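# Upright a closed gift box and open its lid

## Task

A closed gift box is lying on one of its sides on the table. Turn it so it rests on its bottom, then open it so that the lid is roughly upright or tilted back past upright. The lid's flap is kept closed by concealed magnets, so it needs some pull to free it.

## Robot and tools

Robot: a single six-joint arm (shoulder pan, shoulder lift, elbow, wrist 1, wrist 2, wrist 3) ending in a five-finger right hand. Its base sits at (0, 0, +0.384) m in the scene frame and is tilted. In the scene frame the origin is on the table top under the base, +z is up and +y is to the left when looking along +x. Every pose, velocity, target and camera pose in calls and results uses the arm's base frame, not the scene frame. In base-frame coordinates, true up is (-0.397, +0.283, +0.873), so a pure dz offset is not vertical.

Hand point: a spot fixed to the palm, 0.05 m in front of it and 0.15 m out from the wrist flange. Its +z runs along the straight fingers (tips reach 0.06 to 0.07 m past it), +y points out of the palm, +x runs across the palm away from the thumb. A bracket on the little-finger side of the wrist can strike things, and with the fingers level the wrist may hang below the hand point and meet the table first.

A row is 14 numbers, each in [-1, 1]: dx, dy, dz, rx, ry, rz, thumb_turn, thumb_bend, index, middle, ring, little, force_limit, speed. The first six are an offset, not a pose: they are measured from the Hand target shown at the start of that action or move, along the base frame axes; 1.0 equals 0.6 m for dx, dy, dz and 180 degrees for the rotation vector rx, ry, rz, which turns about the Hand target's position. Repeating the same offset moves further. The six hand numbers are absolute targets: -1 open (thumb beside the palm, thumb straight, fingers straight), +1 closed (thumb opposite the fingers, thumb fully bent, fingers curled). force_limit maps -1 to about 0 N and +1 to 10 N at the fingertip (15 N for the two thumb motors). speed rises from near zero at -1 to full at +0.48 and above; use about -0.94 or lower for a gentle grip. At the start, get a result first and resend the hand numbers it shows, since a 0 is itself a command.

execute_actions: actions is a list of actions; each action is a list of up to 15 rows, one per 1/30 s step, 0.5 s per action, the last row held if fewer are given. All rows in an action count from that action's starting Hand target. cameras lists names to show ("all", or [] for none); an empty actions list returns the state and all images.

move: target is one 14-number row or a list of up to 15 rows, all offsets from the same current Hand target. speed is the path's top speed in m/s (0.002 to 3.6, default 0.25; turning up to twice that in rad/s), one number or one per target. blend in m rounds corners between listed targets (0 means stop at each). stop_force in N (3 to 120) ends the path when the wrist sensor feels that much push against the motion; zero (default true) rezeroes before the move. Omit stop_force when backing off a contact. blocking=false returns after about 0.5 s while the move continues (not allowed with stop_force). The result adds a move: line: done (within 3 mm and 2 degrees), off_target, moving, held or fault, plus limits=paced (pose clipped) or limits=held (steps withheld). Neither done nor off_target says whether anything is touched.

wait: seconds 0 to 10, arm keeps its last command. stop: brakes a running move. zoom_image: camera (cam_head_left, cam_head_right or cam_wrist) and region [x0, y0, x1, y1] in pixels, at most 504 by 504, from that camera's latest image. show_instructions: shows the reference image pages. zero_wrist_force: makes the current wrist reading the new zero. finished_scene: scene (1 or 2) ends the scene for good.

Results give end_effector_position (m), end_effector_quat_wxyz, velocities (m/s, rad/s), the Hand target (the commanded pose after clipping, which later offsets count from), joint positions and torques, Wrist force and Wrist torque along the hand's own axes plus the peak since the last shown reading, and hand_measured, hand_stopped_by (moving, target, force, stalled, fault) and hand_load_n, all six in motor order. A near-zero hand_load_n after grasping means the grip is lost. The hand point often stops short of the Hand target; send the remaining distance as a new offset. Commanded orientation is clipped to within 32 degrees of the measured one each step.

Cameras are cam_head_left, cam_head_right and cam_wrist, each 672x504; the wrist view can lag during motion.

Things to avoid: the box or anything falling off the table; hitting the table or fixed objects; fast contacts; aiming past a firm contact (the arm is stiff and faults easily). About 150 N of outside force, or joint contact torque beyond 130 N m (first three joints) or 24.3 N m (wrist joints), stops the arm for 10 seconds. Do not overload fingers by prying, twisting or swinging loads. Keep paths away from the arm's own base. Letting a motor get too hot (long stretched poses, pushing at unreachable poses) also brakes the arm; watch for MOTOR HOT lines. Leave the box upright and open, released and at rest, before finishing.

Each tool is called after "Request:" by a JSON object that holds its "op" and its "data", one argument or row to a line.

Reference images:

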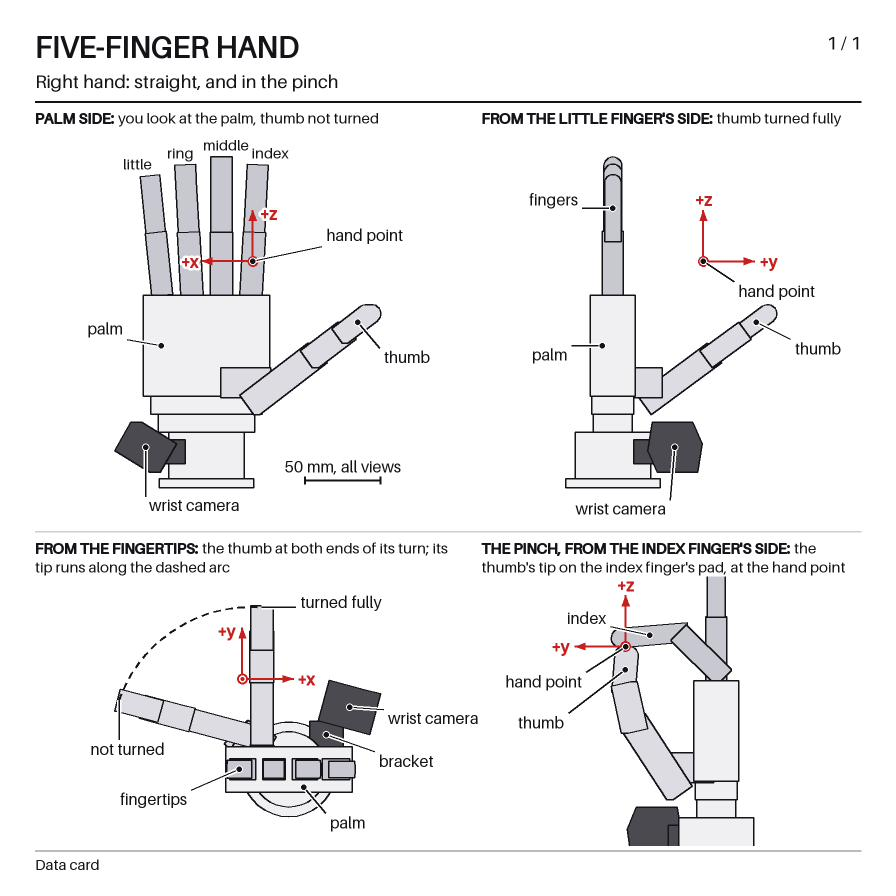

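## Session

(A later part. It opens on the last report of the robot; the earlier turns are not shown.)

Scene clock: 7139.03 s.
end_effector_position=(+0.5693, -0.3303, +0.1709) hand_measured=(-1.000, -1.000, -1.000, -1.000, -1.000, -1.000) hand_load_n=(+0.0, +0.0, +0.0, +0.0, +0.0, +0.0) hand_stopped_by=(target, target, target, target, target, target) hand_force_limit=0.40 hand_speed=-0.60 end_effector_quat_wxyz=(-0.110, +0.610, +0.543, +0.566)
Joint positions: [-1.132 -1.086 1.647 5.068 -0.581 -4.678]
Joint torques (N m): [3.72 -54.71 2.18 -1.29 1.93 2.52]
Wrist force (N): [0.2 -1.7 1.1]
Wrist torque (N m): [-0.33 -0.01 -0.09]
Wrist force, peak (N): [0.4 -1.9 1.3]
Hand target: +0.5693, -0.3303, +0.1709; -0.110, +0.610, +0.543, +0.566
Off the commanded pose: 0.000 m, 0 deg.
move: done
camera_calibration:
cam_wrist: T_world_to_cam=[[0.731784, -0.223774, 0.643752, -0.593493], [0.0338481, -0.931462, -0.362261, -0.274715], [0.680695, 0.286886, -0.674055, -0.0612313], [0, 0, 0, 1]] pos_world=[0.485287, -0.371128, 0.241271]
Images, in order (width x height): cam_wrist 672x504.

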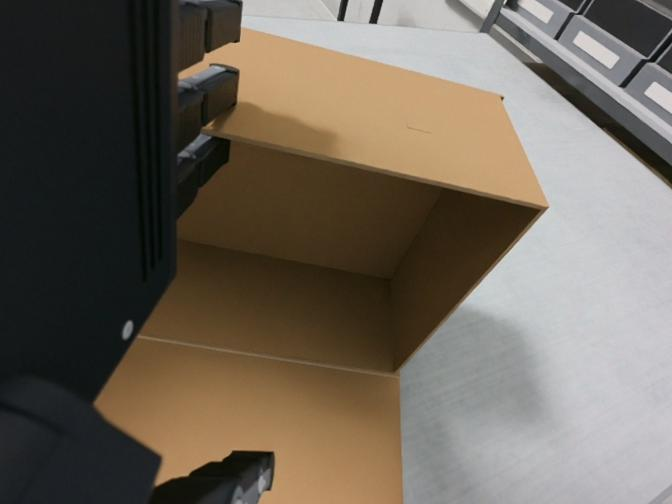

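Request:
{"op": "move", "data": {
  "target": [0.0065,0.0337,0.0145,-0.0222,0.0100,-0.0134,-1,-1,-1,-1,-1,-1,0.4,-0.6],
  "speed": 0.03,
  "cameras": ["cam_head_left","cam_wrist"]
}}

Scene clock: 7167.93 s.
end_effector_position=(+0.5732, -0.3101, +0.1796) hand_measured=(-1.000, -1.000, -1.000, -1.000, -1.000, -1.000) hand_load_n=(+0.0, +0.0, +0.0, +0.0, +0.0, +0.0) hand_stopped_by=(target, target, target, target, target, target) hand_force_limit=0.40 hand_speed=-0.60 end_effector_quat_wxyz=(-0.086, +0.634, +0.548, +0.540)
Joint positions: [-1.104 -1.183 1.761 4.863 -0.57 -4.512]
Joint torques (N m): [5.06 -53.15 1.92 -1.65 2.27 2.64]
Wrist force (N): [-0.6 -1.6 1.3]
Wrist torque (N m): [-0.35 -0.11 -0.12]
Wrist force, peak (N): [-1.8 -2.0 2.0]
Hand target: +0.5732, -0.3101, +0.1796; -0.085, +0.634, +0.548, +0.540
Off the commanded pose: 0.000 m, 0 deg.
move: done
camera_calibration:
cam_wrist: T_world_to_cam=[[0.742711, -0.2102, 0.635764, -0.598054], [-0.0160689, -0.954773, -0.296901, -0.243244], [0.669419, 0.210296, -0.712498, -0.0741915], [0, 0, 0, 1]] pos_world=[0.489938, -0.342352, 0.255141]
Images, in order (width x height): cam_head_left 672x504, cam_wrist 672x504.

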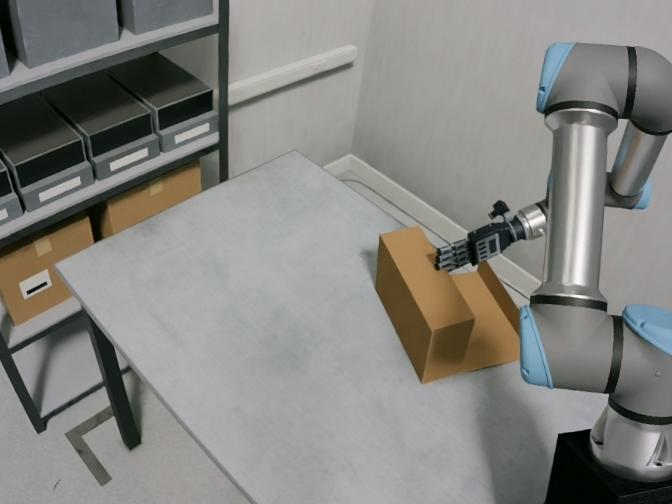

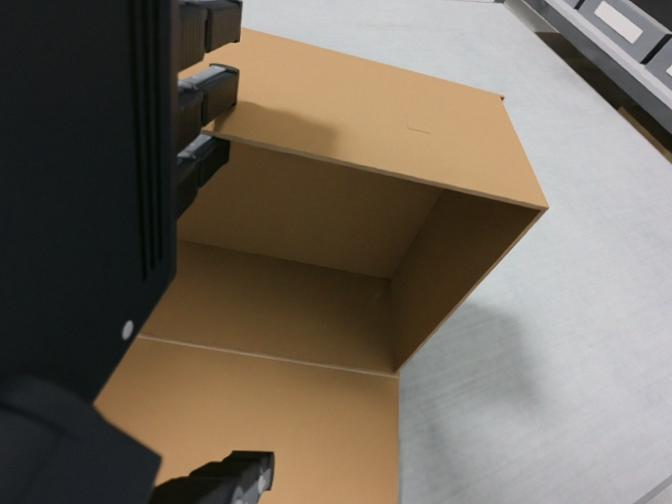

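Request:
{"op": "move", "data": {
  "target": [
    [0.0184,0.0692,0.0212,-0.0444,0.0200,-0.0267,-1,-1,-1,-1,-1,-1,0.4,-0.6],
    [0.0437,0.1387,0.0313,-0.0888,0.0400,-0.0534,-1,-1,-1,-1,-1,-1,0.4,-0.6],
    [0.0749,0.2064,0.0302,-0.1332,0.0600,-0.0801,-1,-1,-1,-1,-1,-1,0.4,-0.6]
  ],
  "speed": 0.04,
  "blend": 0.01,
  "cameras": ["cam_head_left","cam_wrist"]
}}

Scene clock: 7186.23 s.
end_effector_position=(+0.6181, -0.1863, +0.1977) hand_measured=(-1.000, -1.000, -1.000, -1.000, -1.000, -1.000) hand_load_n=(+0.0, +0.0, +0.0, +0.0, +0.0, +0.0) hand_stopped_by=(target, target, target, target, target, target) hand_force_limit=0.40 hand_speed=-0.60 end_effector_quat_wxyz=(+0.065, +0.748, +0.554, +0.360)
Joint positions: [-0.751 -1.439 2.127 3.708 -0.88 -3.482]
Joint torques (N m): [10.67 -44.49 3.14 -3.67 -1.13 2.65]
Wrist force (N): [1.0 -1.8 1.0]
Wrist torque (N m): [-0.38 -0.09 0.00]
Wrist force, peak (N): [3.5 -1.7 -2.1]
Hand target: +0.6181, -0.1863, +0.1977; +0.065, +0.748, +0.554, +0.360
Off the commanded pose: 0.000 m, 0 deg.
move: done
camera_calibration:
cam_wrist: T_world_to_cam=[[0.811585, -0.153522, 0.563703, -0.634646], [-0.276656, -0.95081, 0.139364, -0.043402], [0.514579, -0.269058, -0.814136, -0.0908218], [0, 0, 0, 1]] pos_world=[0.549796, -0.163135, 0.289859]
Images, in order (width x height): cam_head_left 672x504, cam_wrist 672x504.

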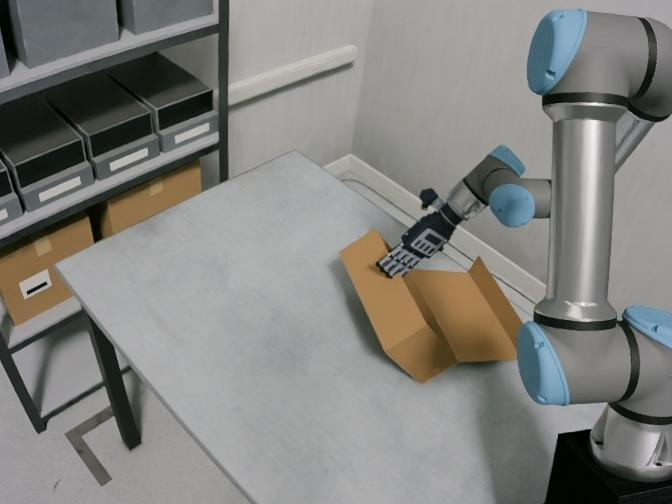

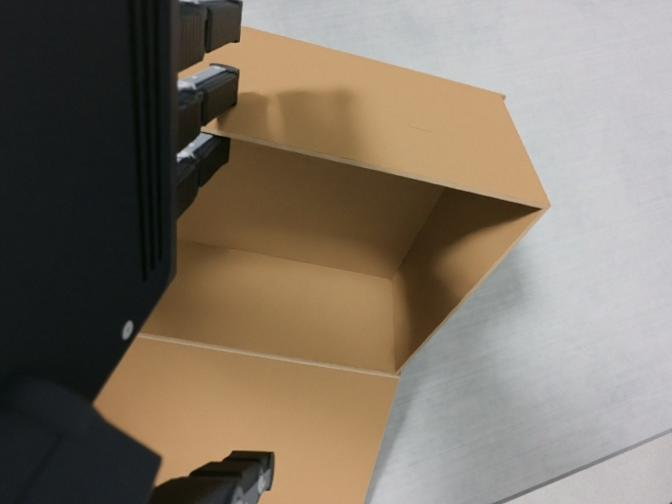

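Request:
{"op": "move", "data": {
  "target": [
    [0.0365,0.0639,-0.0128,-0.0444,0.0200,-0.0267,-1,-1,-1,-1,-1,-1,0.4,-0.6],
    [0.0768,0.1221,-0.0362,-0.0888,0.0400,-0.0534,-1,-1,-1,-1,-1,-1,0.4,-0.6],
    [0.1200,0.1726,-0.0701,-0.1332,0.0600,-0.0801,-1,-1,-1,-1,-1,-1,0.4,-0.6]
  ],
  "speed": 0.04,
  "blend": 0.01,
  "cameras": ["cam_head_left","cam_wrist"]
}}

Scene clock: 7203.93 s.
end_effector_position=(+0.6901, -0.0827, +0.1557) hand_measured=(-1.000, -1.000, -1.000, -1.000, -1.000, -1.000) hand_load_n=(+0.0, +0.0, +0.0, +0.0, +0.0, +0.0) hand_stopped_by=(target, target, target, target, target, target) hand_force_limit=0.40 hand_speed=-0.60 end_effector_quat_wxyz=(+0.210, +0.812, +0.522, +0.155)
Joint positions: [-0.228 -1.214 1.967 3.434 -1.639 -2.961]
Joint torques (N m): [16.93 -29.28 -23.05 -0.36 -1.84 2.64]
Wrist force (N): [0.3 -2.0 0.3]
Wrist torque (N m): [-0.39 -0.06 -0.03]
Wrist force, peak (N): [7.9 -1.1 -4.9]
Hand target: +0.6901, -0.0827, +0.1556; +0.210, +0.812, +0.522, +0.155
Off the commanded pose: 0.000 m, 0 deg.
move: done
camera_calibration:
cam_wrist: T_world_to_cam=[[0.871874, -0.149787, 0.46626, -0.679591], [-0.422897, -0.710406, 0.562568, 0.135785], [0.246968, -0.687668, -0.682729, -0.00469228], [0, 0, 0, 1]] pos_world=[0.6511, -0.00855874, 0.237275]
Images, in order (width x height): cam_head_left 672x504, cam_wrist 672x504.

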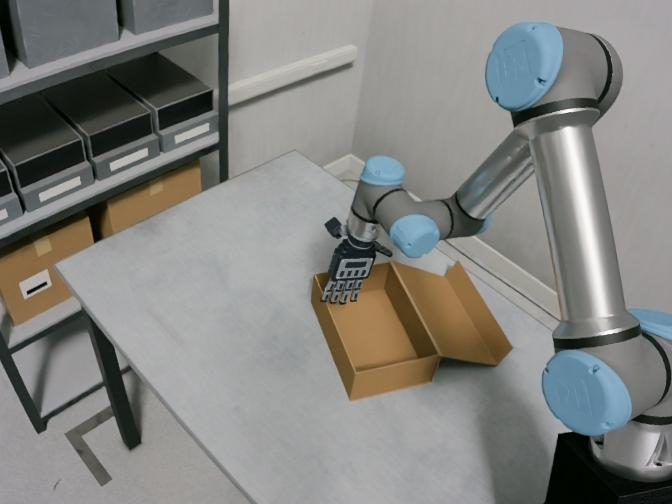

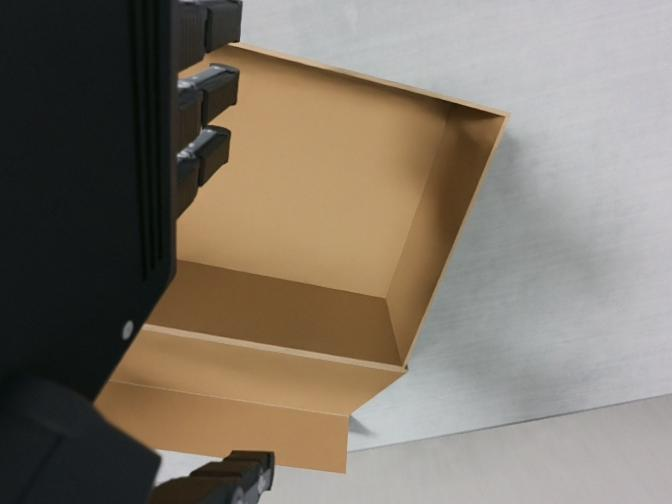

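Request:
{"op": "move", "data": {
  "target": [-0.0993,0.0709,0.2183,0,0,0,-1,-1,-1,-1,-1,-1,0.4,-0.6],
  "speed": 0.1,
  "cameras": ["cam_head_left","cam_head_right","cam_wrist"]
}}

Request:
{"op": "zoom_image", "data": {
  "camera": "cam_head_left",
  "region": [290, 230, 530, 410]
}}

Scene clock: 7212.07 s.
end_effector_position=(+0.6306, -0.0402, +0.2865) hand_measured=(-1.000, -1.000, -1.000, -1.000, -1.000, -1.000) hand_load_n=(+0.0, +0.0, +0.0, +0.0, +0.0, +0.0) hand_stopped_by=(target, target, target, target, target, target) hand_force_limit=0.40 hand_speed=-0.60 end_effector_quat_wxyz=(+0.210, +0.812, +0.522, +0.155)
Joint positions: [-0.166 -1.525 1.955 3.762 -1.67 -2.907]
Joint torques (N m): [16.2 -46.95 -29.1 -0.61 -1.84 2.52]
Wrist force (N): [0.5 -1.6 0.5]
Wrist torque (N m): [-0.37 -0.10 -0.02]
Wrist force, peak (N): [0.0 -2.2 1.7]
Hand target: +0.6305, -0.0402, +0.2866; +0.210, +0.812, +0.522, +0.155
Off the commanded pose: 0.000 m, 0 deg.
move: done
camera_calibration:
cam_wrist: T_world_to_cam=[[0.871904, -0.149749, 0.466217, -0.682324], [-0.422901, -0.710249, 0.562762, 0.0672278], [0.246857, -0.687838, -0.682598, 0.128623], [0, 0, 0, 1]] pos_world=[0.5916, 0.0340426, 0.368075]

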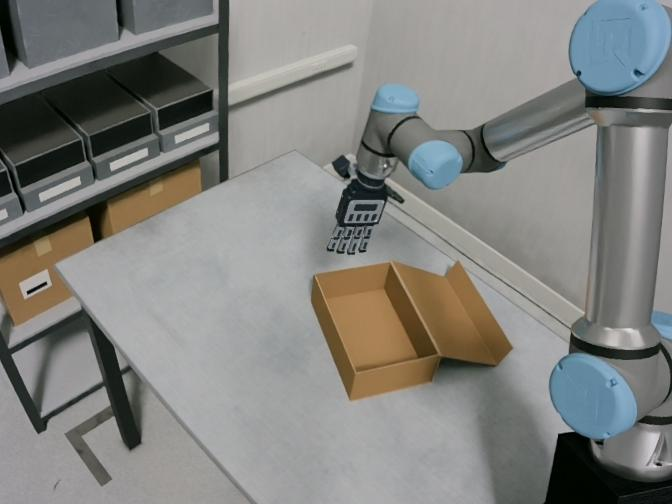

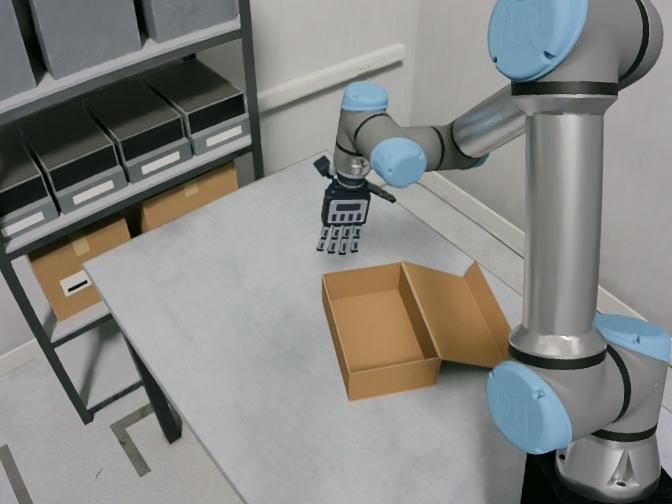

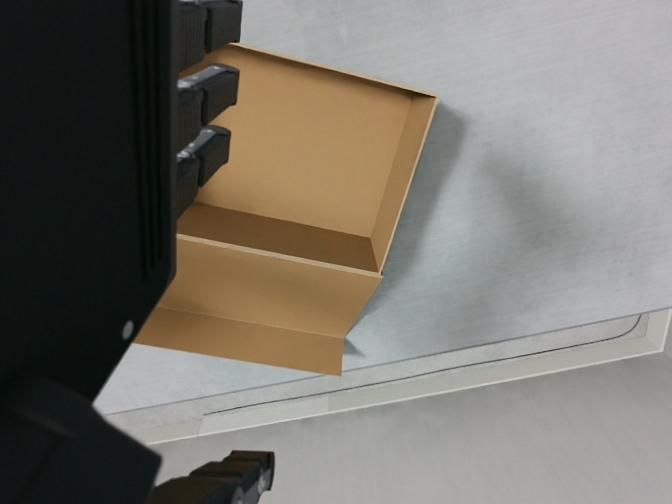

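Scaled by 2.100 from the camera's 672x504 image, which has a finer 960x720 frame.

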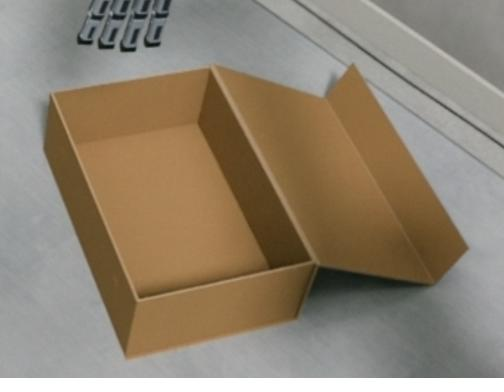

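Request:
{"op": "finished_scene", "data": {
  "scene": 1
}}

The scene is finished: the task was done.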